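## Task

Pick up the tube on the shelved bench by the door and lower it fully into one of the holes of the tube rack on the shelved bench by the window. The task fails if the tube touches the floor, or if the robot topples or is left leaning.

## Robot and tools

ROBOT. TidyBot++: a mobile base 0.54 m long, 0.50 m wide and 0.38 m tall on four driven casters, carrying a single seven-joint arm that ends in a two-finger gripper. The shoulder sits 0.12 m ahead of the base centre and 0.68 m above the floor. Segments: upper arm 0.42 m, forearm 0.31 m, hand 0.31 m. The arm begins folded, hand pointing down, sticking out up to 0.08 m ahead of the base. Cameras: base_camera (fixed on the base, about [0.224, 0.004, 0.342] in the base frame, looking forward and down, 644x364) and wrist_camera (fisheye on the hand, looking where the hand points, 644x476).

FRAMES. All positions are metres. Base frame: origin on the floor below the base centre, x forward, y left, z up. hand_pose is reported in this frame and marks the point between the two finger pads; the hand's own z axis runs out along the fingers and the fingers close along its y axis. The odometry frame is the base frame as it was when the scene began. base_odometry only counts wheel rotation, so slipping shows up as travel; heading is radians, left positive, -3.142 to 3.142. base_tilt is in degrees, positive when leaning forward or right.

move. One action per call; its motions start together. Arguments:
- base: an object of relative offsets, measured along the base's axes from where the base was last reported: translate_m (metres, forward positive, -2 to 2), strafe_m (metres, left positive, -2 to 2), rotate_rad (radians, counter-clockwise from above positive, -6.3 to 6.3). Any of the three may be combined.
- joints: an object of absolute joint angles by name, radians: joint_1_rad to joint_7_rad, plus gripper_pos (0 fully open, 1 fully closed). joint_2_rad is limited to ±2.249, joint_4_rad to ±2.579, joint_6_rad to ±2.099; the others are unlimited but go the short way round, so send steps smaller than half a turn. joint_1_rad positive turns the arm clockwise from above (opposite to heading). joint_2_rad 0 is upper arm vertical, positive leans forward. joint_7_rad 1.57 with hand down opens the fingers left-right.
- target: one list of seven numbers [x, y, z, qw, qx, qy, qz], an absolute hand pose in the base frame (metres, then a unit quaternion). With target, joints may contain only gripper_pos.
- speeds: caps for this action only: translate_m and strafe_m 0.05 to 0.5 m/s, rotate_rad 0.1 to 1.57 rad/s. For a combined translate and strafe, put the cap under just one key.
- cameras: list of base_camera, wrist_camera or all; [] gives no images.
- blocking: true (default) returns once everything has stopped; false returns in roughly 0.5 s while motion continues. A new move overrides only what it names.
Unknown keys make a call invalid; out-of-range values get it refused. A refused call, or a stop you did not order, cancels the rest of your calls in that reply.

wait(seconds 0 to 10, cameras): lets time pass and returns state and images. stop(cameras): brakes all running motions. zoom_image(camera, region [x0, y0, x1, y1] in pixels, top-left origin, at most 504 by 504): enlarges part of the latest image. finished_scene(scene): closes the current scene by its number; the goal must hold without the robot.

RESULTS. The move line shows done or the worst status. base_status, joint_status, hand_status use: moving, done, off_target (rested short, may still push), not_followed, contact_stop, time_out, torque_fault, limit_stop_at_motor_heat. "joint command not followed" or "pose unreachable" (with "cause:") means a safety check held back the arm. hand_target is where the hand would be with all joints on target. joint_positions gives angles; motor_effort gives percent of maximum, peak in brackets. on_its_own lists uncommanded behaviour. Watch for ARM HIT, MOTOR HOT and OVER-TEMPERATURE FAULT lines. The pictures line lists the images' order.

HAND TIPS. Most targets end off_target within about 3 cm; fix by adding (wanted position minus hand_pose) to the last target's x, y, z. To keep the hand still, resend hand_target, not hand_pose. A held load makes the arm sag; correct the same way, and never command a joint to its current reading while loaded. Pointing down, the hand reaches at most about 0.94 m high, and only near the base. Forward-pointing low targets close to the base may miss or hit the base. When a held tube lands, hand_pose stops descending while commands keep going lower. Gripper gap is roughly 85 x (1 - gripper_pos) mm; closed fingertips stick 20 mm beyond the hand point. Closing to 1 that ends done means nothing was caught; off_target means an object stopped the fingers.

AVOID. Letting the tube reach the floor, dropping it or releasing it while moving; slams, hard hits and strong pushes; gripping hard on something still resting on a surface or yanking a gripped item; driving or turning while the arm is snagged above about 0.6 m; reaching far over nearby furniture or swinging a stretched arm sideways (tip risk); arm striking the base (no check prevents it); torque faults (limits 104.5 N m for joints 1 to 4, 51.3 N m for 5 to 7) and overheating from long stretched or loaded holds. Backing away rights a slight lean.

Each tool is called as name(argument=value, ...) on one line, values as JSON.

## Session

move()

Scene clock: 0.00 s.
base_odometry: x=+0.000 y=+0.000 heading=+0.000
base_tilt: forward=+0.7 right=+0.1
base_status: not commanded
joint_positions: joint_1_rad=-0.037 joint_2_rad=-0.389 joint_3_rad=+3.138 joint_4_rad=-2.516 joint_5_rad=-0.046 joint_6_rad=-0.857 joint_7_rad=+1.600 gripper_pos=+0.000
joint_status: not commanded
motor_effort: joint_1_rad=+0 joint_2_rad=-1 joint_3_rad=+0 joint_4_rad=+14 joint_5_rad=-1 joint_6_rad=+2 joint_7_rad=-1
hand_pose: x=+0.2749 y=+0.0184 z=+0.5980 quat_wxyz=(-0.018, +0.996, +0.021, +0.079) (m; base frame)
hand_target: x=+0.2745 y=+0.0184 z=+0.5977 quat_wxyz=(-0.018, +0.997, +0.021, +0.078) (m; base frame)
hand_status: not commanded
pictures: base_camera, wrist_camera
camera_calibration:
wrist_camera: T_world_to_cam=[[0.03872, -0.999249, 0.00121434, -0.00233747], [-0.984734, -0.0383638, -0.169788, 0.433531], [0.169707, 0.00537839, -0.98548, 0.678651], [0, 0, 0, 1]] pos_world=[0.31183, 0.0106461, 0.742408]

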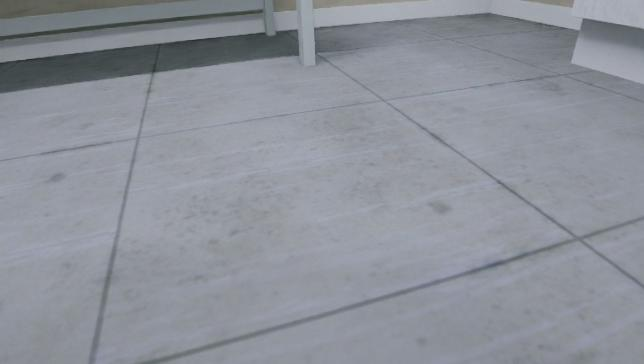

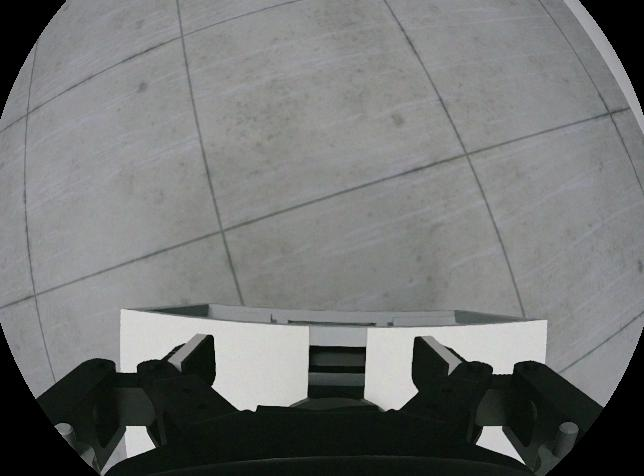

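move(joints={"joint_1_rad": 0.0, "joint_2_rad": -0.28, "joint_3_rad": 3.1416, "joint_4_rad": -1.0, "joint_5_rad": 0.0, "joint_6_rad": -1.15, "joint_7_rad": 1.571})

Scene clock: 3.97 s.
move: done
base_odometry: x=+0.000 y=+0.000 heading=+0.000
base_tilt: forward=+0.7 right=+0.0
base_status: not commanded
joint_positions: joint_1_rad=-0.016 joint_2_rad=-0.302 joint_3_rad=+3.138 joint_4_rad=-1.033 joint_5_rad=-0.046 joint_6_rad=-1.102 joint_7_rad=+1.600 gripper_pos=+0.000
joint_status: all done
motor_effort: joint_1_rad=+0(1) joint_2_rad=-4(8) joint_3_rad=+0(2) joint_4_rad=+15(19) joint_5_rad=-1(2) joint_6_rad=+9(9) joint_7_rad=-2(3)
hand_pose: x=+0.5039 y=+0.0223 z=+1.2372 quat_wxyz=(-0.019, +0.793, +0.024, +0.609) (m; base frame)
hand_target: x=+0.5075 y=+0.0013 z=+1.2308 quat_wxyz=(+0.000, +0.805, +0.000, +0.594) (m; base frame)
hand_status: not commanded
pictures: base_camera, wrist_camera
camera_calibration:
wrist_camera: T_world_to_cam=[[0.0274838, -0.9996, 0.00673841, -0.00925802], [-0.246446, -0.0133086, -0.969065, 1.38399], [0.968767, 0.0249729, -0.246713, -0.0473573], [0, 0, 0, 1]] pos_world=[0.387211, 0.0103472, 1.32955]

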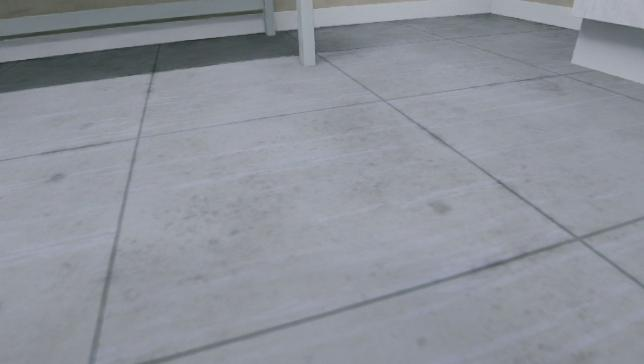

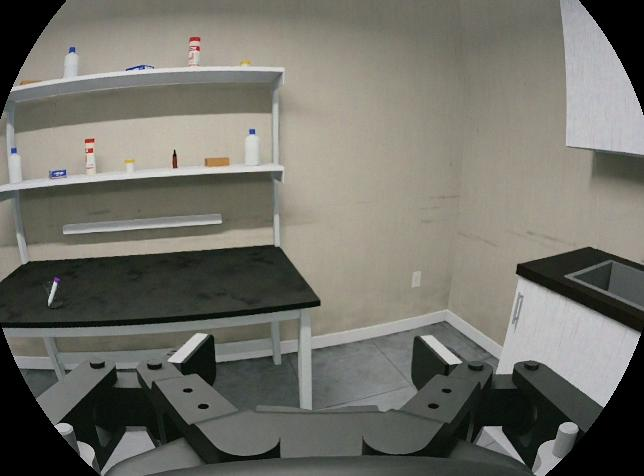

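zoom_image(camera="wrist_camera", region=[20, 240, 180, 330])

move(joints={"joint_1_rad": -1.25}, cameras=["wrist_camera"])

move(joints={"joint_1_rad": -2.6}, cameras=["wrist_camera"])

Scaled by 3.150.

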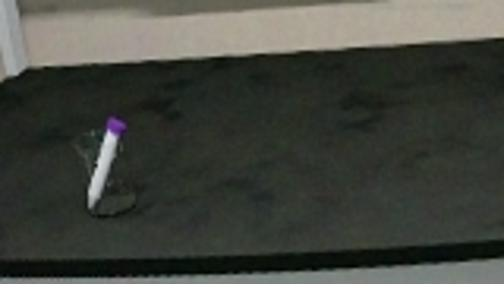

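Scene clock: 6.77 s.
move: done
base_odometry: x=+0.000 y=+0.000 heading=+0.000
base_tilt: forward=+0.7 right=+0.0
base_status: not commanded
joint_positions: joint_1_rad=-1.235 joint_2_rad=-0.301 joint_3_rad=+3.138 joint_4_rad=-1.033 joint_5_rad=-0.046 joint_6_rad=-1.102 joint_7_rad=+1.600 gripper_pos=+0.000
joint_status: all done
motor_effort: joint_1_rad=+0(2) joint_2_rad=-4(5) joint_3_rad=+0(1) joint_4_rad=+14(15) joint_5_rad=-1(2) joint_6_rad=+9(9) joint_7_rad=-1(2)
hand_pose: x=+0.2307 y=+0.3696 z=+1.2366 quat_wxyz=(-0.364, +0.637, +0.474, +0.487) (m; base frame)
hand_target: x=+0.2402 y=+0.3691 z=+1.2308 quat_wxyz=(-0.347, +0.652, +0.471, +0.482) (m; base frame)
hand_status: not commanded
pictures: wrist_camera
camera_calibration:
wrist_camera: T_world_to_cam=[[0.947987, -0.318239, 0.00674055, -0.11881], [-0.0728224, -0.237444, -0.968668, 1.36301], [0.309868, 0.917793, -0.248269, 0.0324609], [0, 0, 0, 1]] pos_world=[0.20183, 0.256037, 1.32917]

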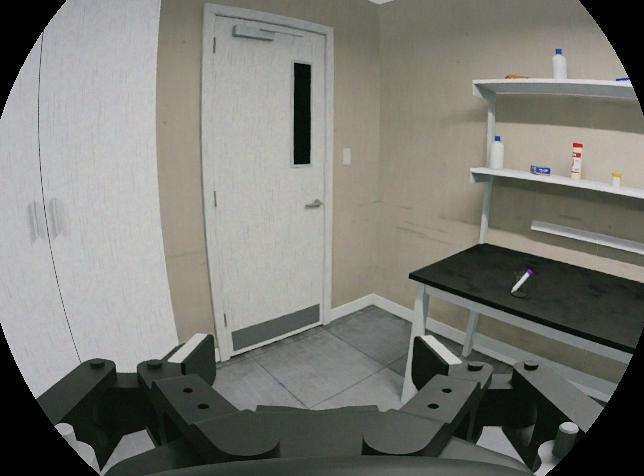

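Scene clock: 9.37 s.
move: done
base_odometry: x=+0.000 y=+0.000 heading=+0.000
base_tilt: forward=+0.7 right=+0.0
base_status: not commanded
joint_positions: joint_1_rad=-2.585 joint_2_rad=-0.300 joint_3_rad=+3.138 joint_4_rad=-1.033 joint_5_rad=-0.046 joint_6_rad=-1.103 joint_7_rad=+1.600 gripper_pos=+0.000
joint_status: all done
motor_effort: joint_1_rad=+0(2) joint_2_rad=-4(5) joint_3_rad=+0(1) joint_4_rad=+14(15) joint_5_rad=+0(2) joint_6_rad=+9(9) joint_7_rad=-2(2)
hand_pose: x=-0.2172 y=+0.1900 z=+1.2365 quat_wxyz=(-0.589, +0.201, +0.768, +0.153) (m; base frame)
hand_target: x=-0.2146 y=+0.1991 z=+1.2308 quat_wxyz=(-0.572, +0.215, +0.775, +0.159) (m; base frame)
hand_status: not commanded
pictures: wrist_camera
camera_calibration:
wrist_camera: T_world_to_cam=[[0.518244, 0.855206, 0.00674159, -0.0676752], [0.216134, -0.123339, -0.968542, 1.32853], [-0.827472, 0.503398, -0.248759, 0.168255], [0, 0, 0, 1]] pos_world=[-0.112841, 0.137037, 1.32905]

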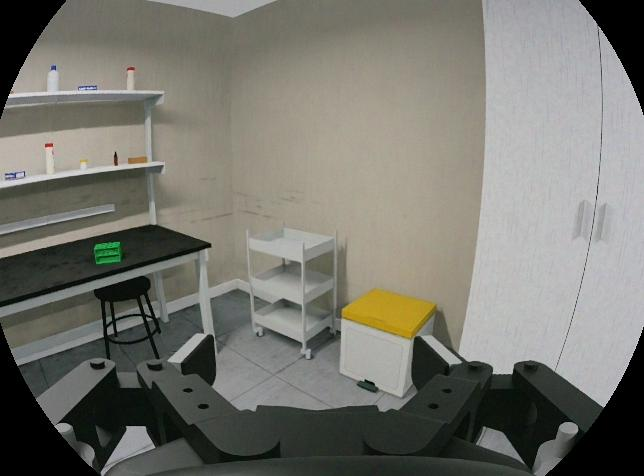

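move(base={"translate_m": 0.574, "strafe_m": 0.759, "rotate_rad": 0.384}, joints={"joint_1_rad": 0.01, "joint_2_rad": -0.3, "joint_4_rad": -1.5, "joint_5_rad": 0.05, "joint_6_rad": -1.22})

Scene clock: 20.63 s.
move: done
base_odometry: x=+0.574 y=+0.759 heading=+0.384
base_tilt: forward=+0.7 right=+0.0
base_status: done
joint_positions: joint_1_rad=-0.004 joint_2_rad=-0.294 joint_3_rad=+3.138 joint_4_rad=-1.470 joint_5_rad=-0.011 joint_6_rad=-1.175 joint_7_rad=+1.600 gripper_pos=+0.000
joint_status: all done
motor_effort: joint_1_rad=+0(2) joint_2_rad=-7(11) joint_3_rad=+0(3) joint_4_rad=+17(18) joint_5_rad=-1(2) joint_6_rad=+7(9) joint_7_rad=-1(2)
hand_pose: x=+0.5085 y=+0.0079 z=+0.9866 quat_wxyz=(-0.001, +0.923, +0.018, +0.385) (m; base frame)
hand_target: x=+0.4930 y=-0.0170 z=+0.9643 quat_wxyz=(+0.027, +0.935, -0.005, +0.353) (m; base frame)
hand_status: not commanded
pictures: base_camera, wrist_camera
camera_calibration:
wrist_camera: T_world_to_cam=[[0.00719899, -0.999337, 0.035702, -0.0403722], [-0.693819, -0.0307026, -0.719495, 1.12355], [0.720113, -0.0195911, -0.69358, 0.454371], [0, 0, 0, 1]] pos_world=[0.452633, 0.00305222, 1.12497]

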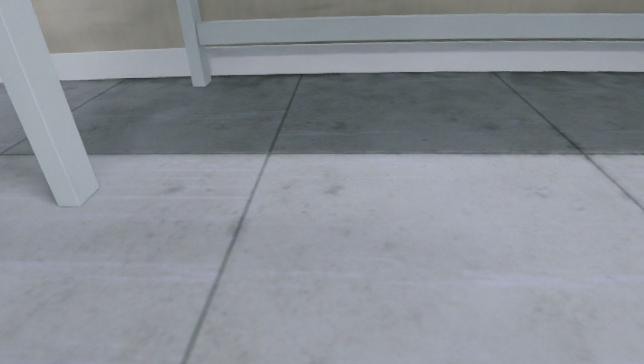

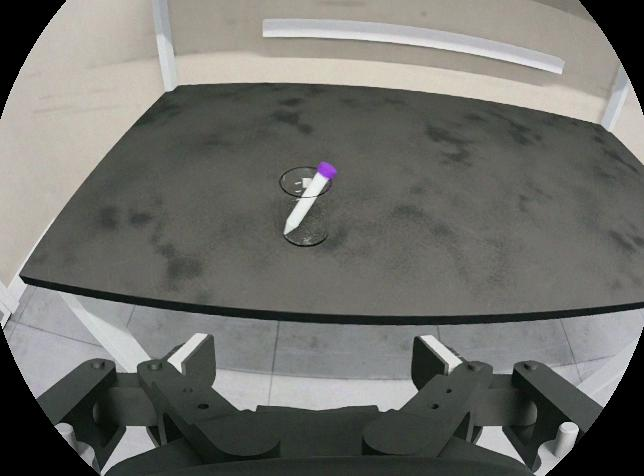

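zoom_image(camera="wrist_camera", region=[240, 140, 380, 260])

Scaled by 3.600.

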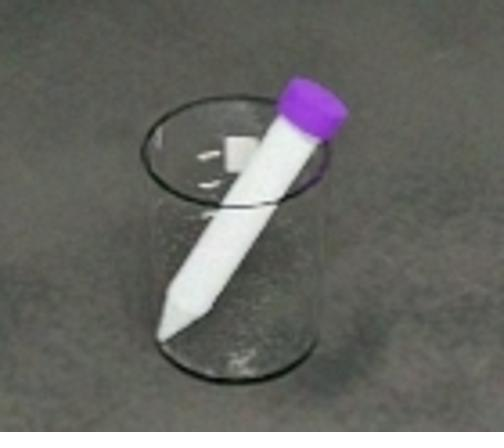

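move(joints={"joint_2_rad": -0.32, "joint_4_rad": -2.386, "joint_6_rad": 0.255}, cameras=["wrist_camera"])

zoom_image(camera="wrist_camera", region=[230, 150, 390, 310])

Scene clock: 30.43 s.
move: done
base_odometry: x=+0.574 y=+0.759 heading=+0.384
base_tilt: forward=+0.7 right=+0.0
base_status: not commanded
joint_positions: joint_1_rad=-0.004 joint_2_rad=-0.294 joint_3_rad=+3.138 joint_4_rad=-2.356 joint_5_rad=-0.011 joint_6_rad=+0.213 joint_7_rad=+1.600 gripper_pos=+0.000
joint_status: all done
motor_effort: joint_1_rad=+0(0) joint_2_rad=-8(10) joint_3_rad=+0(1) joint_4_rad=+18(19) joint_5_rad=+0(1) joint_6_rad=+8(9) joint_7_rad=-1(2)
hand_pose: x=+0.5735 y=+0.0044 z=+0.8508 quat_wxyz=(+0.005, +0.798, +0.010, +0.602) (m; base frame)
hand_target: x=+0.5656 y=+0.0008 z=+0.8577 quat_wxyz=(+0.013, +0.787, +0.019, +0.617) (m; base frame)
hand_status: not commanded
pictures: wrist_camera
camera_calibration:
wrist_camera: T_world_to_cam=[[-0.023137, -0.999333, 0.0282693, -0.0157892], [-0.262695, -0.021206, -0.964646, 1.03205], [0.964601, -0.0297452, -0.262029, -0.194065], [0, 0, 0, 1]] pos_world=[0.457944, 0.000334504, 0.945157]

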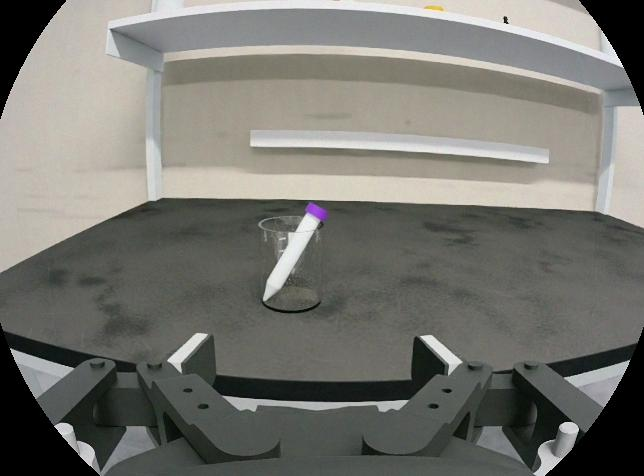

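Scaled by 3.150.

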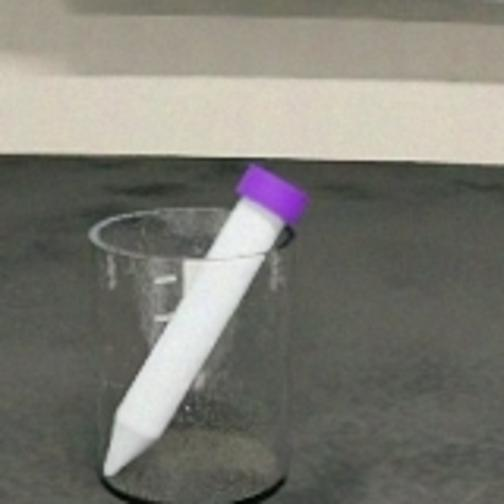

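move(joints={"joint_2_rad": 0.286, "joint_4_rad": -0.778, "joint_6_rad": -2.099, "joint_7_rad": 0.367, "gripper_pos": 0.35}, cameras=[])

move(base={"translate_m": 0.325, "strafe_m": 0.0}, speeds={"translate_m": 0.35}, cameras=["wrist_camera"])

zoom_image(camera="wrist_camera", region=[220, 180, 420, 340])

Scene clock: 43.97 s.
move: done
base_odometry: x=+0.574 y=+0.759 heading=+0.384
base_tilt: forward=+0.7 right=+0.0
base_status: not commanded
joint_positions: joint_1_rad=-0.004 joint_2_rad=+0.256 joint_3_rad=+3.138 joint_4_rad=-0.812 joint_5_rad=-0.011 joint_6_rad=-2.054 joint_7_rad=+0.444 gripper_pos=+0.350
joint_status: all done
joint sent to its limit — joint_6_rad, lower limit.
motor_effort: joint_1_rad=+0(0) joint_2_rad=-21(22) joint_3_rad=+0(1) joint_4_rad=+13(20) joint_5_rad=+0(1) joint_6_rad=+1(10) joint_7_rad=-2(3)
hand_pose: x=+0.5070 y=+0.0072 z=+0.9292 quat_wxyz=(-0.010, +0.849, -0.528, +0.006) (m; base frame)
hand_target: x=+0.5072 y=-0.0160 z=+0.9271 quat_wxyz=(+0.023, +0.814, -0.580, +0.005) (m; base frame)
hand_status: not commanded
pictures: none
No camera images: "cameras" was empty.

Scene clock: 45.90 s.
move: done
base_odometry: x=+0.875 y=+0.881 heading=+0.385
base_tilt: forward=+0.7 right=+0.1
base_status: done
joint_positions: joint_1_rad=-0.004 joint_2_rad=+0.271 joint_3_rad=+3.138 joint_4_rad=-0.810 joint_5_rad=-0.011 joint_6_rad=-2.061 joint_7_rad=+0.443 gripper_pos=+0.350
joint_status: not commanded
motor_effort: joint_1_rad=+0(1) joint_2_rad=-21(24) joint_3_rad=+0(1) joint_4_rad=+14(14) joint_5_rad=+0(1) joint_6_rad=+0(1) joint_7_rad=-2(2)
hand_pose: x=+0.5090 y=+0.0070 z=+0.9236 quat_wxyz=(-0.004, +0.849, -0.529, -0.003) (m; base frame)
hand_target: x=+0.5072 y=-0.0160 z=+0.9271 quat_wxyz=(+0.023, +0.814, -0.580, +0.005) (m; base frame)
hand_status: not commanded
pictures: wrist_camera
camera_calibration:
wrist_camera: T_world_to_cam=[[-0.898001, -0.438891, 0.0311271, 0.422021], [-0.439163, 0.898405, -0.002137, 0.279778], [-0.0270268, -0.0155889, -0.999513, 1.07314], [0, 0, 0, 1]] pos_world=[0.530847, -0.0494037, 1.06007]

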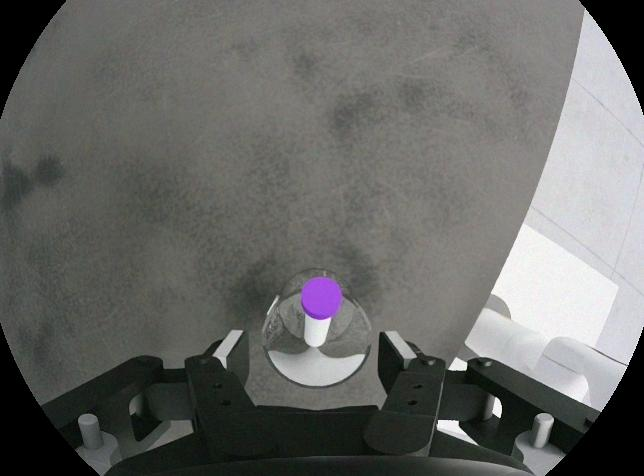

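Scaled by 2.520.

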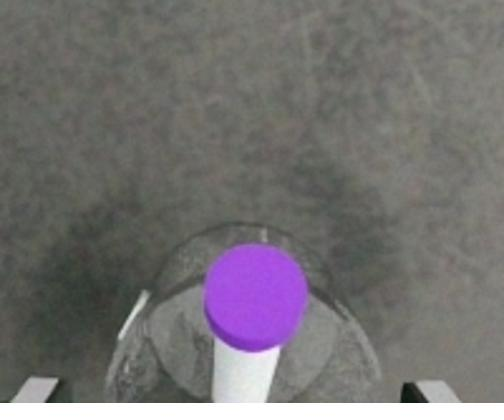

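move(joints={"joint_1_rad": 0.049, "joint_2_rad": 0.213, "joint_4_rad": -0.994, "joint_6_rad": -1.9, "joint_7_rad": 0.342}, cameras=["wrist_camera"])

zoom_image(camera="wrist_camera", region=[220, 200, 420, 380])

Scene clock: 52.90 s.
move: done
base_odometry: x=+0.875 y=+0.881 heading=+0.385
base_tilt: forward=+0.8 right=+0.1
base_status: not commanded
joint_positions: joint_1_rad=+0.034 joint_2_rad=+0.259 joint_3_rad=+3.138 joint_4_rad=-0.969 joint_5_rad=-0.011 joint_6_rad=-1.938 joint_7_rad=+0.419 gripper_pos=+0.350
joint_status: all done
motor_effort: joint_1_rad=+0(1) joint_2_rad=-22(23) joint_3_rad=+0(1) joint_4_rad=+13(15) joint_5_rad=-1(1) joint_6_rad=+0(1) joint_7_rad=-1(2)
hand_pose: x=+0.5152 y=-0.0079 z=+0.8830 quat_wxyz=(+0.002, +0.831, -0.556, -0.013) (m; base frame)
hand_target: x=+0.5112 y=-0.0326 z=+0.8941 quat_wxyz=(+0.010, +0.797, -0.603, +0.027) (m; base frame)
hand_status: not commanded
pictures: wrist_camera
camera_calibration:
wrist_camera: T_world_to_cam=[[-0.923102, -0.380898, 0.0529093, 0.416478], [-0.381022, 0.92453, 0.00811366, 0.256989], [-0.0520068, -0.0126699, -0.998566, 1.04455], [0, 0, 0, 1]] pos_world=[0.536694, -0.0657241, 1.01893]

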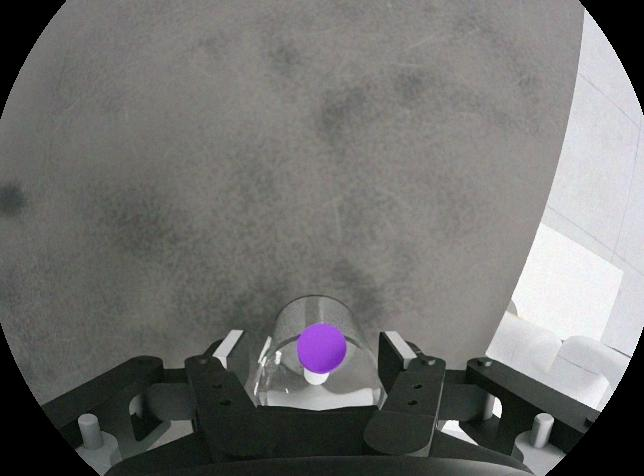

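Scaled by 2.520.

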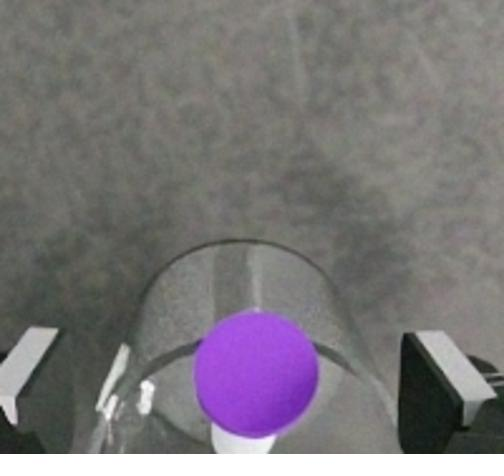

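move(joints={"joint_1_rad": 0.052, "joint_2_rad": 0.179, "joint_4_rad": -1.067, "joint_6_rad": -1.839}, cameras=["wrist_camera"])

zoom_image(camera="wrist_camera", region=[220, 240, 420, 420])

Scene clock: 56.37 s.
move: done
base_odometry: x=+0.875 y=+0.881 heading=+0.385
base_tilt: forward=+0.7 right=+0.1
base_status: not commanded
joint_positions: joint_1_rad=+0.037 joint_2_rad=+0.223 joint_3_rad=+3.138 joint_4_rad=-1.041 joint_5_rad=-0.011 joint_6_rad=-1.877 joint_7_rad=+0.418 gripper_pos=+0.350
joint_status: all done
motor_effort: joint_1_rad=+0(1) joint_2_rad=-21(23) joint_3_rad=-1(1) joint_4_rad=+13(15) joint_5_rad=-1(1) joint_6_rad=+0(1) joint_7_rad=-1(2)
hand_pose: x=+0.5118 y=-0.0086 z=+0.8757 quat_wxyz=(-0.005, +0.830, -0.557, -0.003) (m; base frame)
hand_target: x=+0.5081 y=-0.0339 z=+0.8857 quat_wxyz=(+0.004, +0.797, -0.603, +0.037) (m; base frame)
hand_status: not commanded
pictures: wrist_camera
camera_calibration:
wrist_camera: T_world_to_cam=[[-0.925555, -0.377398, 0.0303003, 0.434557], [-0.377625, 0.925956, -0.0019398, 0.263492], [-0.0273247, -0.0132376, -0.999539, 1.02527], [0, 0, 0, 1]] pos_world=[0.529723, -0.0664088, 1.01214]

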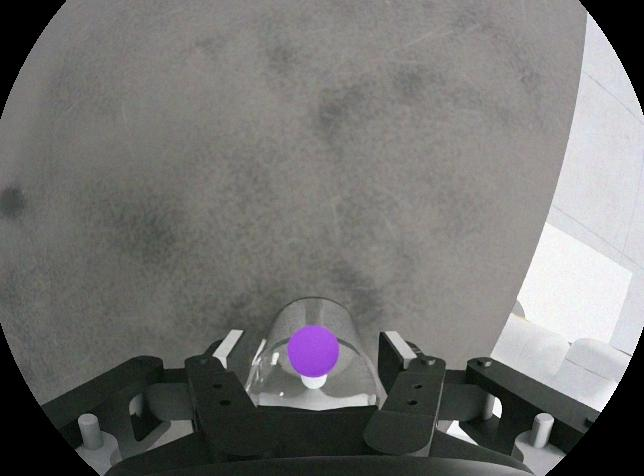

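Scaled by 2.520.

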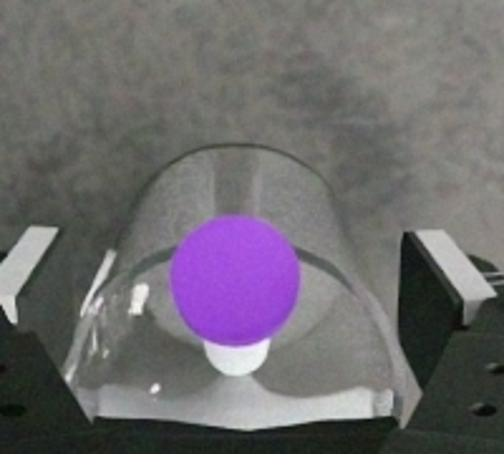

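move(joints={"joint_2_rad": 0.172, "joint_4_rad": -1.108, "joint_6_rad": -1.805}, cameras=["wrist_camera"])

zoom_image(camera="wrist_camera", region=[220, 240, 420, 420])

Scene clock: 58.33 s.
move: done
base_odometry: x=+0.875 y=+0.881 heading=+0.385
base_tilt: forward=+0.7 right=+0.0
base_status: not commanded
joint_positions: joint_1_rad=+0.037 joint_2_rad=+0.214 joint_3_rad=+3.138 joint_4_rad=-1.084 joint_5_rad=-0.011 joint_6_rad=-1.841 joint_7_rad=+0.418 gripper_pos=+0.350
joint_status: all done
motor_effort: joint_1_rad=+0(0) joint_2_rad=-21(22) joint_3_rad=+0(1) joint_4_rad=+14(15) joint_5_rad=-1(1) joint_6_rad=+0(1) joint_7_rad=-1(2)
hand_pose: x=+0.5119 y=-0.0085 z=+0.8663 quat_wxyz=(-0.005, +0.830, -0.558, -0.002) (m; base frame)
hand_target: x=+0.5084 y=-0.0341 z=+0.8760 quat_wxyz=(+0.004, +0.797, -0.602, +0.037) (m; base frame)
hand_status: not commanded
pictures: wrist_camera
camera_calibration:
wrist_camera: T_world_to_cam=[[-0.9258, -0.37695, 0.0283344, 0.436744], [-0.377172, 0.926139, -0.00273266, 0.263907], [-0.0252115, -0.0132168, -0.999595, 1.01489], [0, 0, 0, 1]] pos_world=[0.529463, -0.06637, 1.00282]

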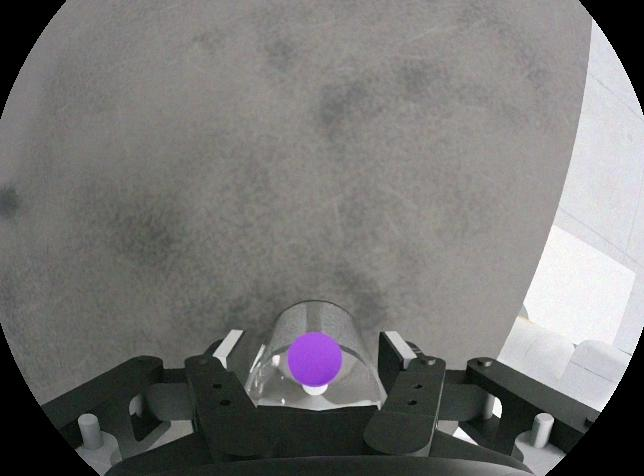

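Scaled by 2.520.

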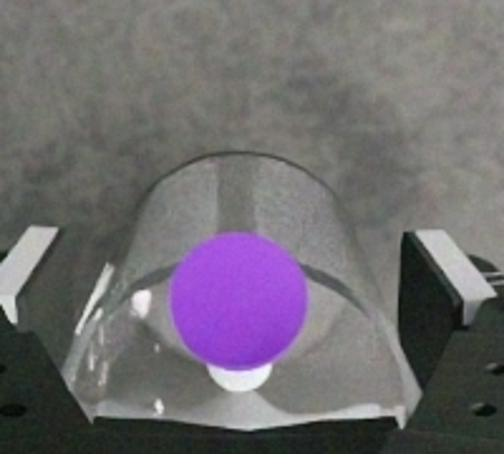

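move(joints={"gripper_pos": 0.66}, cameras=[])

move(joints={"gripper_pos": 0.8}, cameras=["wrist_camera"])

zoom_image(camera="wrist_camera", region=[220, 240, 420, 420])

Scene clock: 60.10 s.
move: done
base_odometry: x=+0.875 y=+0.881 heading=+0.385
base_tilt: forward=+0.7 right=+0.0
base_status: not commanded
joint_positions: joint_1_rad=+0.037 joint_2_rad=+0.214 joint_3_rad=+3.138 joint_4_rad=-1.084 joint_5_rad=-0.011 joint_6_rad=-1.841 joint_7_rad=+0.418 gripper_pos=+0.660
joint_status: all done
motor_effort: joint_1_rad=+0(0) joint_2_rad=-21(21) joint_3_rad=+0(1) joint_4_rad=+14(14) joint_5_rad=+0(1) joint_6_rad=+0(1) joint_7_rad=-2(2)
hand_pose: x=+0.5119 y=-0.0085 z=+0.8663 quat_wxyz=(-0.005, +0.830, -0.558, -0.002) (m; base frame)
hand_target: x=+0.5084 y=-0.0341 z=+0.8760 quat_wxyz=(+0.004, +0.797, -0.602, +0.037) (m; base frame)
hand_status: not commanded
pictures: none
No camera images: "cameras" was empty.

Scene clock: 60.67 s.
move: done
base_odometry: x=+0.875 y=+0.881 heading=+0.385
base_tilt: forward=+0.8 right=+0.0
base_status: not commanded
joint_positions: joint_1_rad=+0.037 joint_2_rad=+0.213 joint_3_rad=+3.138 joint_4_rad=-1.084 joint_5_rad=-0.011 joint_6_rad=-1.841 joint_7_rad=+0.418 gripper_pos=+0.783
joint_status: all done
motor_effort: joint_1_rad=+0(0) joint_2_rad=-21(21) joint_3_rad=-1(1) joint_4_rad=+14(15) joint_5_rad=+0(1) joint_6_rad=+0(1) joint_7_rad=-1(2)
hand_pose: x=+0.5118 y=-0.0086 z=+0.8669 quat_wxyz=(-0.006, +0.830, -0.558, -0.001) (m; base frame)
hand_target: x=+0.5084 y=-0.0341 z=+0.8760 quat_wxyz=(+0.004, +0.797, -0.602, +0.037) (m; base frame)
hand_status: not commanded
pictures: wrist_camera
camera_calibration:
wrist_camera: T_world_to_cam=[[-0.92592, -0.376788, 0.0265188, 0.43823], [-0.377007, 0.926204, -0.00361124, 0.264582], [-0.0232011, -0.0133415, -0.999642, 1.01448], [0, 0, 0, 1]] pos_world=[0.529052, -0.0664027, 1.00345]

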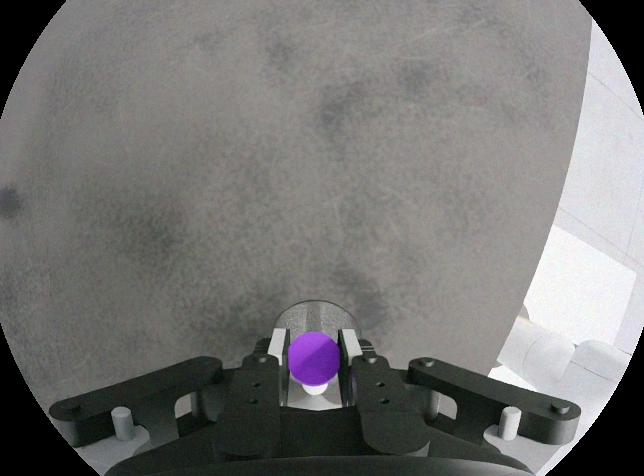

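Scaled by 2.520.

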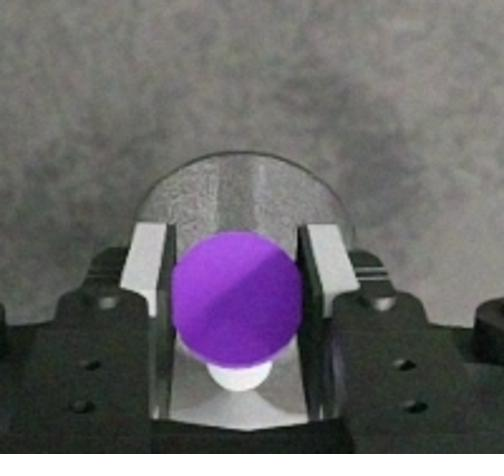

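move(joints={"gripper_pos": 0.88}, cameras=["wrist_camera"])

zoom_image(camera="wrist_camera", region=[220, 240, 420, 420])

Scene clock: 61.57 s.
move: off_target
base_odometry: x=+0.875 y=+0.881 heading=+0.385
base_tilt: forward=+0.7 right=+0.0
base_status: not commanded
joint_positions: joint_1_rad=+0.037 joint_2_rad=+0.213 joint_3_rad=+3.138 joint_4_rad=-1.084 joint_5_rad=-0.011 joint_6_rad=-1.841 joint_7_rad=+0.418 gripper_pos=+0.795
joint_status: gripper_pos off_target (ended at +0.795, target +0.880)
motor_effort: joint_1_rad=+0(0) joint_2_rad=-21(21) joint_3_rad=+0(1) joint_4_rad=+14(15) joint_5_rad=+0(1) joint_6_rad=+0(1) joint_7_rad=-2(2)
hand_pose: x=+0.5118 y=-0.0086 z=+0.8669 quat_wxyz=(-0.006, +0.830, -0.558, -0.001) (m; base frame)
hand_target: x=+0.5084 y=-0.0341 z=+0.8760 quat_wxyz=(+0.004, +0.797, -0.602, +0.037) (m; base frame)
hand_status: not commanded
pictures: wrist_camera
camera_calibration:
wrist_camera: T_world_to_cam=[[-0.925956, -0.376704, 0.0264636, 0.438309], [-0.376922, 0.926238, -0.00363536, 0.264578], [-0.0231422, -0.0133409, -0.999643, 1.01445], [0, 0, 0, 1]] pos_world=[0.529057, -0.0664161, 1.00345]

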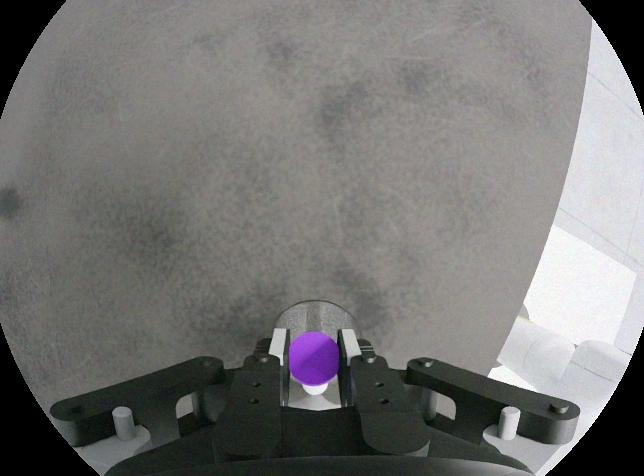

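Scaled by 2.520.

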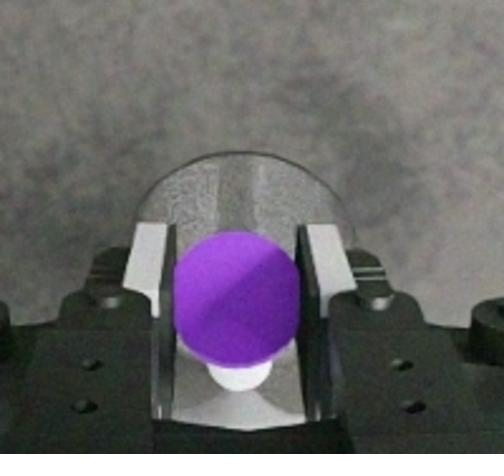

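move(joints={"joint_1_rad": 0.062, "joint_2_rad": 0.302, "joint_4_rad": -0.759, "joint_6_rad": -2.099}, cameras=["wrist_camera"])

zoom_image(camera="wrist_camera", region=[200, 220, 440, 420])

Scene clock: 64.50 s.
move: done
base_odometry: x=+0.875 y=+0.881 heading=+0.385
base_tilt: forward=+0.7 right=+0.1
base_status: not commanded
joint_positions: joint_1_rad=+0.046 joint_2_rad=+0.273 joint_3_rad=+3.138 joint_4_rad=-0.793 joint_5_rad=-0.011 joint_6_rad=-2.054 joint_7_rad=+0.418 gripper_pos=+0.795
joint_status: all done
joint sent to its limit — joint_6_rad, lower limit.
motor_effort: joint_1_rad=+0(2) joint_2_rad=-22(22) joint_3_rad=+0(1) joint_4_rad=+14(16) joint_5_rad=+0(1) joint_6_rad=+0(1) joint_7_rad=-1(2)
hand_pose: x=+0.5143 y=-0.0128 z=+0.9278 quat_wxyz=(-0.010, +0.828, -0.561, +0.007) (m; base frame)
hand_target: x=+0.5127 y=-0.0366 z=+0.9259 quat_wxyz=(+0.022, +0.791, -0.611, +0.006) (m; base frame)
hand_status: not commanded
pictures: wrist_camera
camera_calibration:
wrist_camera: T_world_to_cam=[[-0.929089, -0.369698, 0.0108608, 0.453639], [-0.36981, 0.929038, -0.011316, 0.273172], [-0.0059066, -0.01453, -0.999877, 1.0666], [0, 0, 0, 1]] pos_world=[0.528792, -0.0705803, 1.06463]

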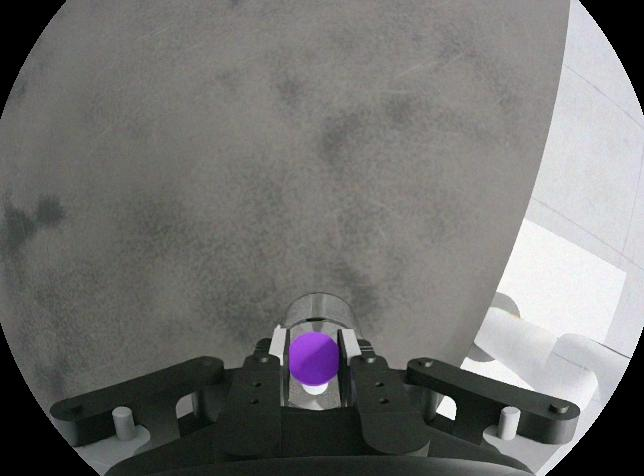

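Scaled by 2.100.

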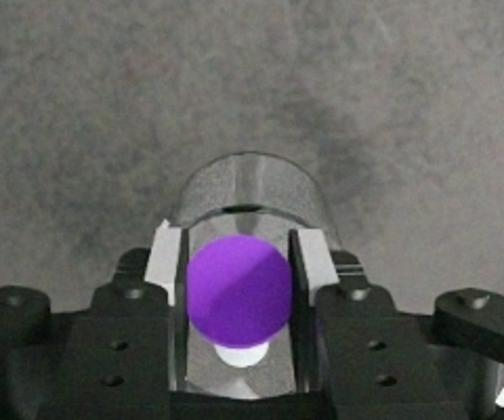

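move(joints={"joint_2_rad": -0.03}, cameras=["wrist_camera"])

Scene clock: 71.53 s.
move: done
base_odometry: x=+0.875 y=+0.881 heading=+0.385
base_tilt: forward=+0.7 right=+0.1
base_status: not commanded
joint_positions: joint_1_rad=+0.046 joint_2_rad=-0.024 joint_3_rad=+3.138 joint_4_rad=-0.783 joint_5_rad=-0.011 joint_6_rad=-2.062 joint_7_rad=+0.417 gripper_pos=+0.795
joint_status: all done
motor_effort: joint_1_rad=+0(0) joint_2_rad=-11(25) joint_3_rad=+0(1) joint_4_rad=+12(15) joint_5_rad=-1(1) joint_6_rad=+3(4) joint_7_rad=-2(2)
hand_pose: x=+0.4231 y=-0.0087 z=+1.0349 quat_wxyz=(-0.087, +0.818, -0.553, +0.133) (m; base frame)
hand_target: x=+0.4117 y=-0.0303 z=+1.0414 quat_wxyz=(-0.071, +0.779, -0.606, +0.143) (m; base frame)
hand_status: not commanded
pictures: wrist_camera
camera_calibration:
wrist_camera: T_world_to_cam=[[-0.89225, -0.371209, -0.257087, 0.630939], [-0.348112, 0.92812, -0.131955, 0.352487], [0.28759, -0.0282417, -0.957337, 1.00498], [0, 0, 0, 1]] pos_world=[0.396639, -0.0645578, 1.17082]

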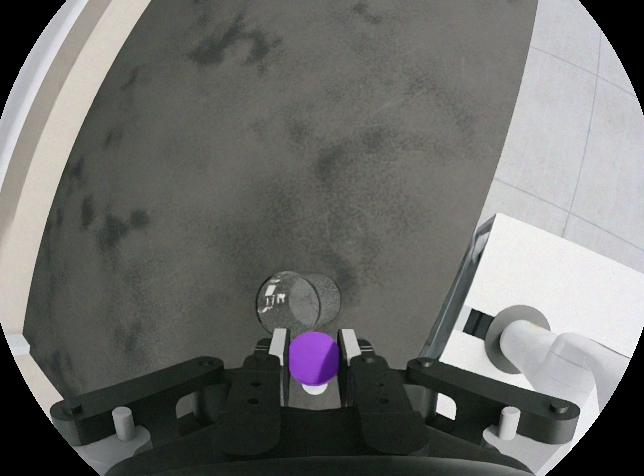

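move()

Scene clock: 74.67 s.
base_odometry: x=+0.875 y=+0.881 heading=+0.385
base_tilt: forward=+0.7 right=+0.0
base_status: not commanded
joint_positions: joint_1_rad=+0.046 joint_2_rad=-0.024 joint_3_rad=+3.138 joint_4_rad=-0.783 joint_5_rad=-0.011 joint_6_rad=-2.062 joint_7_rad=+0.417 gripper_pos=+0.795
joint_status: all done
motor_effort: joint_1_rad=+0(0) joint_2_rad=-11(25) joint_3_rad=+0(1) joint_4_rad=+11(15) joint_5_rad=+0(1) joint_6_rad=+3(4) joint_7_rad=-1(2)
hand_pose: x=+0.4231 y=-0.0087 z=+1.0349 quat_wxyz=(-0.087, +0.818, -0.553, +0.133) (m; base frame)
hand_target: x=+0.4117 y=-0.0303 z=+1.0414 quat_wxyz=(-0.071, +0.779, -0.606, +0.143) (m; base frame)
hand_status: not commanded
pictures: base_camera, wrist_camera
camera_calibration:
wrist_camera: T_world_to_cam=[[-0.892304, -0.371074, -0.257094, 0.63096], [-0.347976, 0.928173, -0.131937, 0.352436], [0.287586, -0.0282653, -0.957338, 1.00498], [0, 0, 0, 1]] pos_world=[0.39663, -0.0645834, 1.17082]

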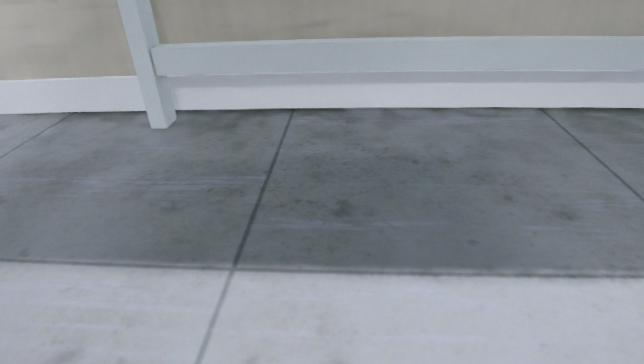

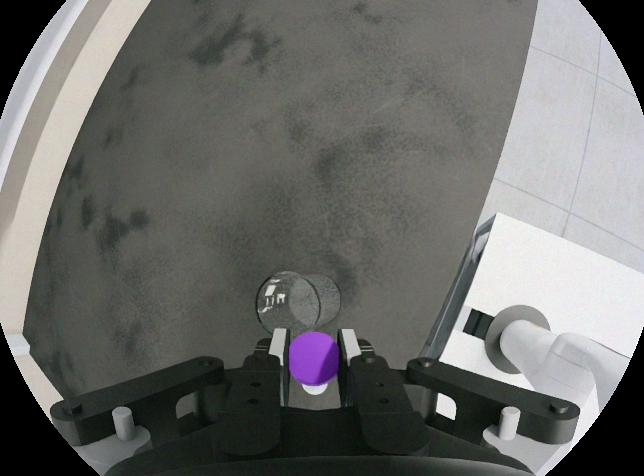

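zoom_image(camera="wrist_camera", region=[244, 290, 384, 430])

Scaled by 3.600.

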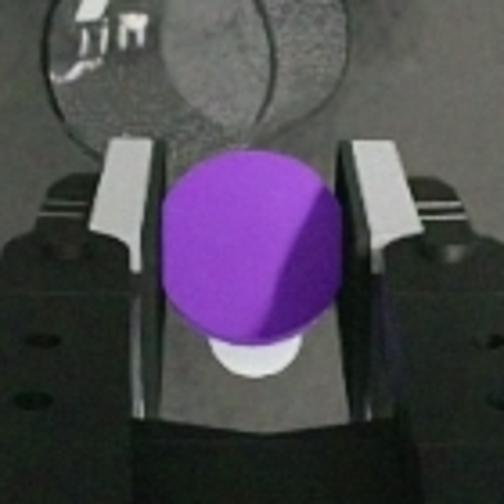

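move(base={"translate_m": -2.0, "strafe_m": 0.197, "rotate_rad": -3.142}, speeds={"rotate_rad": 0.8}, joints={"joint_1_rad": -0.012, "joint_2_rad": -0.33, "joint_3_rad": 3.1416, "joint_4_rad": -1.23, "joint_5_rad": 0.05, "joint_6_rad": -1.418, "joint_7_rad": 1.62, "gripper_pos": 0.88})

Scene clock: 85.87 s.
move: off_target
base_odometry: x=-1.053 y=+0.313 heading=-2.758
base_tilt: forward=+0.8 right=+0.0
base_status: done
joint_positions: joint_1_rad=+0.002 joint_2_rad=-0.312 joint_3_rad=+3.140 joint_4_rad=-1.204 joint_5_rad=-0.005 joint_6_rad=-1.454 joint_7_rad=+1.544 gripper_pos=+0.795
joint_status: gripper_pos off_target (ended at +0.795, target +0.880); the others done
motor_effort: joint_1_rad=+0(2) joint_2_rad=-4(14) joint_3_rad=+0(2) joint_4_rad=+15(16) joint_5_rad=+0(2) joint_6_rad=+7(7) joint_7_rad=-2(2)
hand_pose: x=+0.4571 y=+0.0030 z=+1.0615 quat_wxyz=(-0.007, +0.922, -0.012, +0.387) (m; base frame)
hand_target: x=+0.4572 y=-0.0100 z=+1.0640 quat_wxyz=(+0.032, +0.916, +0.022, +0.400) (m; base frame)
hand_status: not commanded
pictures: base_camera, wrist_camera
camera_calibration:
wrist_camera: T_world_to_cam=[[-0.0416922, -0.99913, 0.00124995, 0.0113469], [-0.691388, 0.0279474, -0.721943, 1.14291], [0.72128, -0.0309636, -0.691951, 0.541025], [0, 0, 0, 1]] pos_world=[0.400434, -0.00385216, 1.19946]

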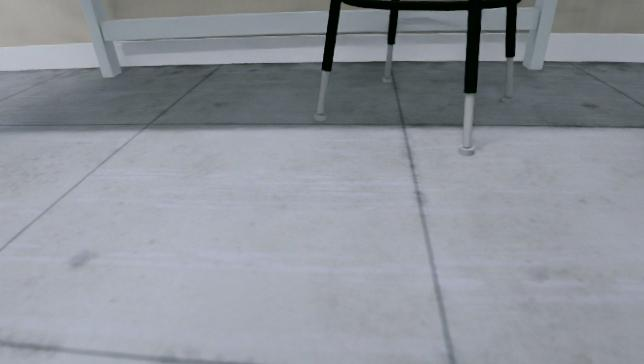

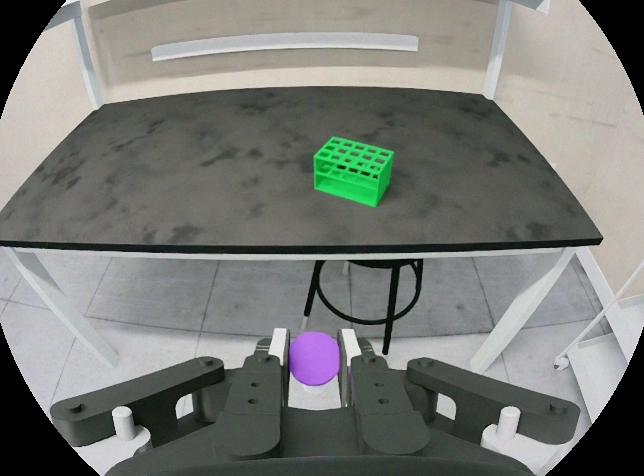

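zoom_image(camera="wrist_camera", region=[294, 116, 414, 216])

zoom_image(camera="base_camera", region=[60, 0, 564, 182])

Scaled by 4.200.

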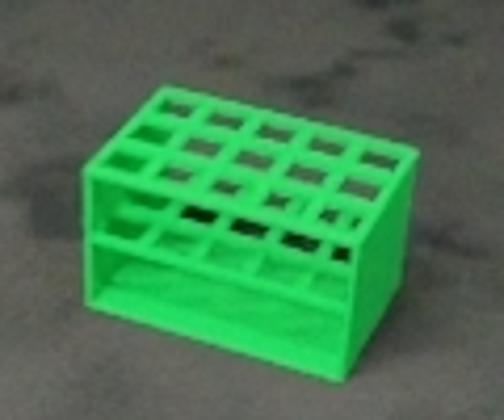

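Scaled by 1.000.

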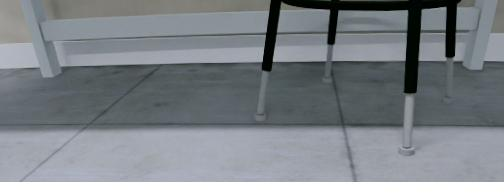

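move(base={"translate_m": 0.42, "strafe_m": -0.085}, joints={"joint_1_rad": -0.012, "joint_2_rad": -0.232, "joint_3_rad": 3.1416, "joint_4_rad": -1.059, "joint_5_rad": 0.05, "joint_6_rad": -1.827, "joint_7_rad": 1.62, "gripper_pos": 0.88})

Scene clock: 95.93 s.
move: off_target
base_odometry: x=-1.474 y=+0.235 heading=-2.758
base_tilt: forward=+0.7 right=+0.1
base_status: done
joint_positions: joint_1_rad=+0.002 joint_2_rad=-0.235 joint_3_rad=+3.140 joint_4_rad=-1.090 joint_5_rad=-0.005 joint_6_rad=-1.786 joint_7_rad=+1.544 gripper_pos=+0.795
joint_status: gripper_pos off_target (ended at +0.795, target +0.880); the others done
motor_effort: joint_1_rad=+0(1) joint_2_rad=-5(9) joint_3_rad=+0(2) joint_4_rad=+13(15) joint_5_rad=-1(1) joint_6_rad=+4(8) joint_7_rad=-2(2)
hand_pose: x=+0.4076 y=+0.0029 z=+1.0242 quat_wxyz=(-0.005, +0.969, -0.012, +0.248) (m; base frame)
hand_target: x=+0.3993 y=-0.0104 z=+1.0294 quat_wxyz=(+0.026, +0.970, +0.018, +0.241) (m; base frame)
hand_status: not commanded
pictures: base_camera, wrist_camera
camera_calibration:
wrist_camera: T_world_to_cam=[[-0.0381139, -0.999174, 0.0140729, -0.00533892], [-0.871213, 0.0263285, -0.490198, 0.91764], [0.489423, -0.0309439, -0.871497, 0.829262], [0, 0, 0, 1]] pos_world=[0.393397, -0.00383406, 1.1726]

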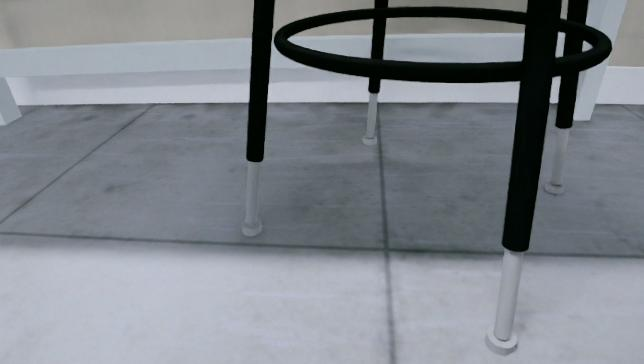

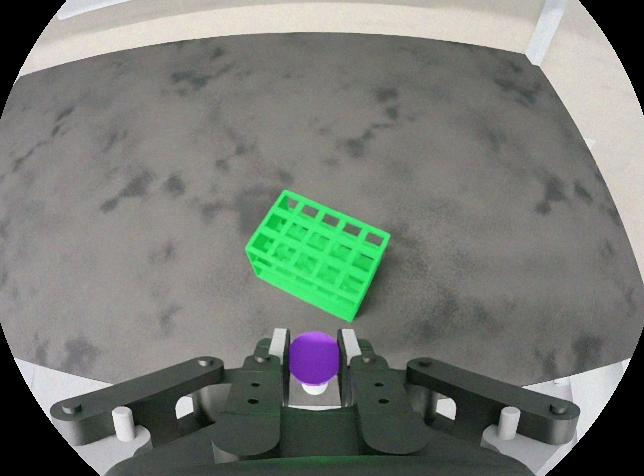

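zoom_image(camera="wrist_camera", region=[236, 180, 396, 330])

zoom_image(camera="wrist_camera", region=[264, 310, 364, 410])

Scaled by 3.150.

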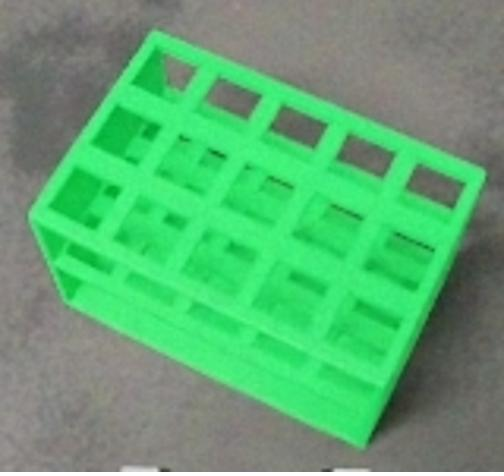

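Scaled by 5.040.

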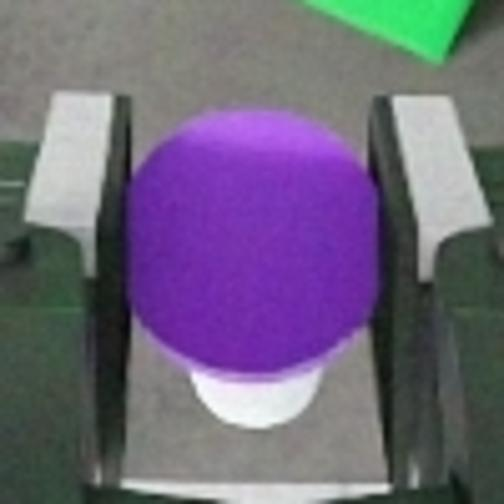

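zoom_image(camera="wrist_camera", region=[240, 185, 320, 265])

zoom_image(camera="wrist_camera", region=[300, 215, 400, 315])

Scaled by 6.300.

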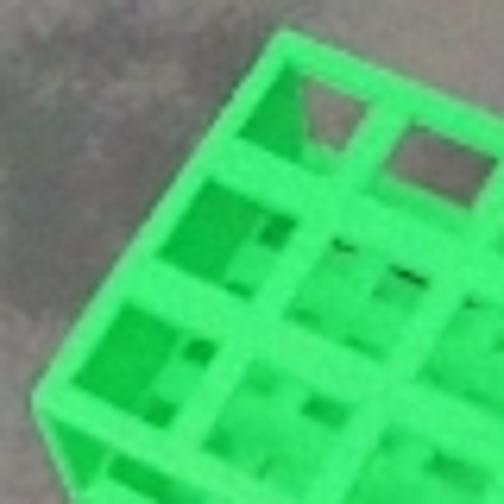

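Scaled by 5.040.

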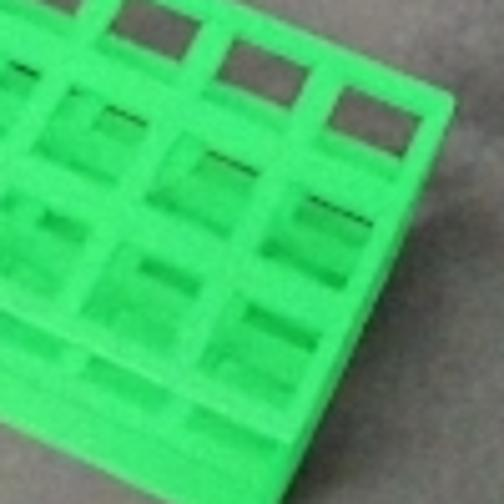

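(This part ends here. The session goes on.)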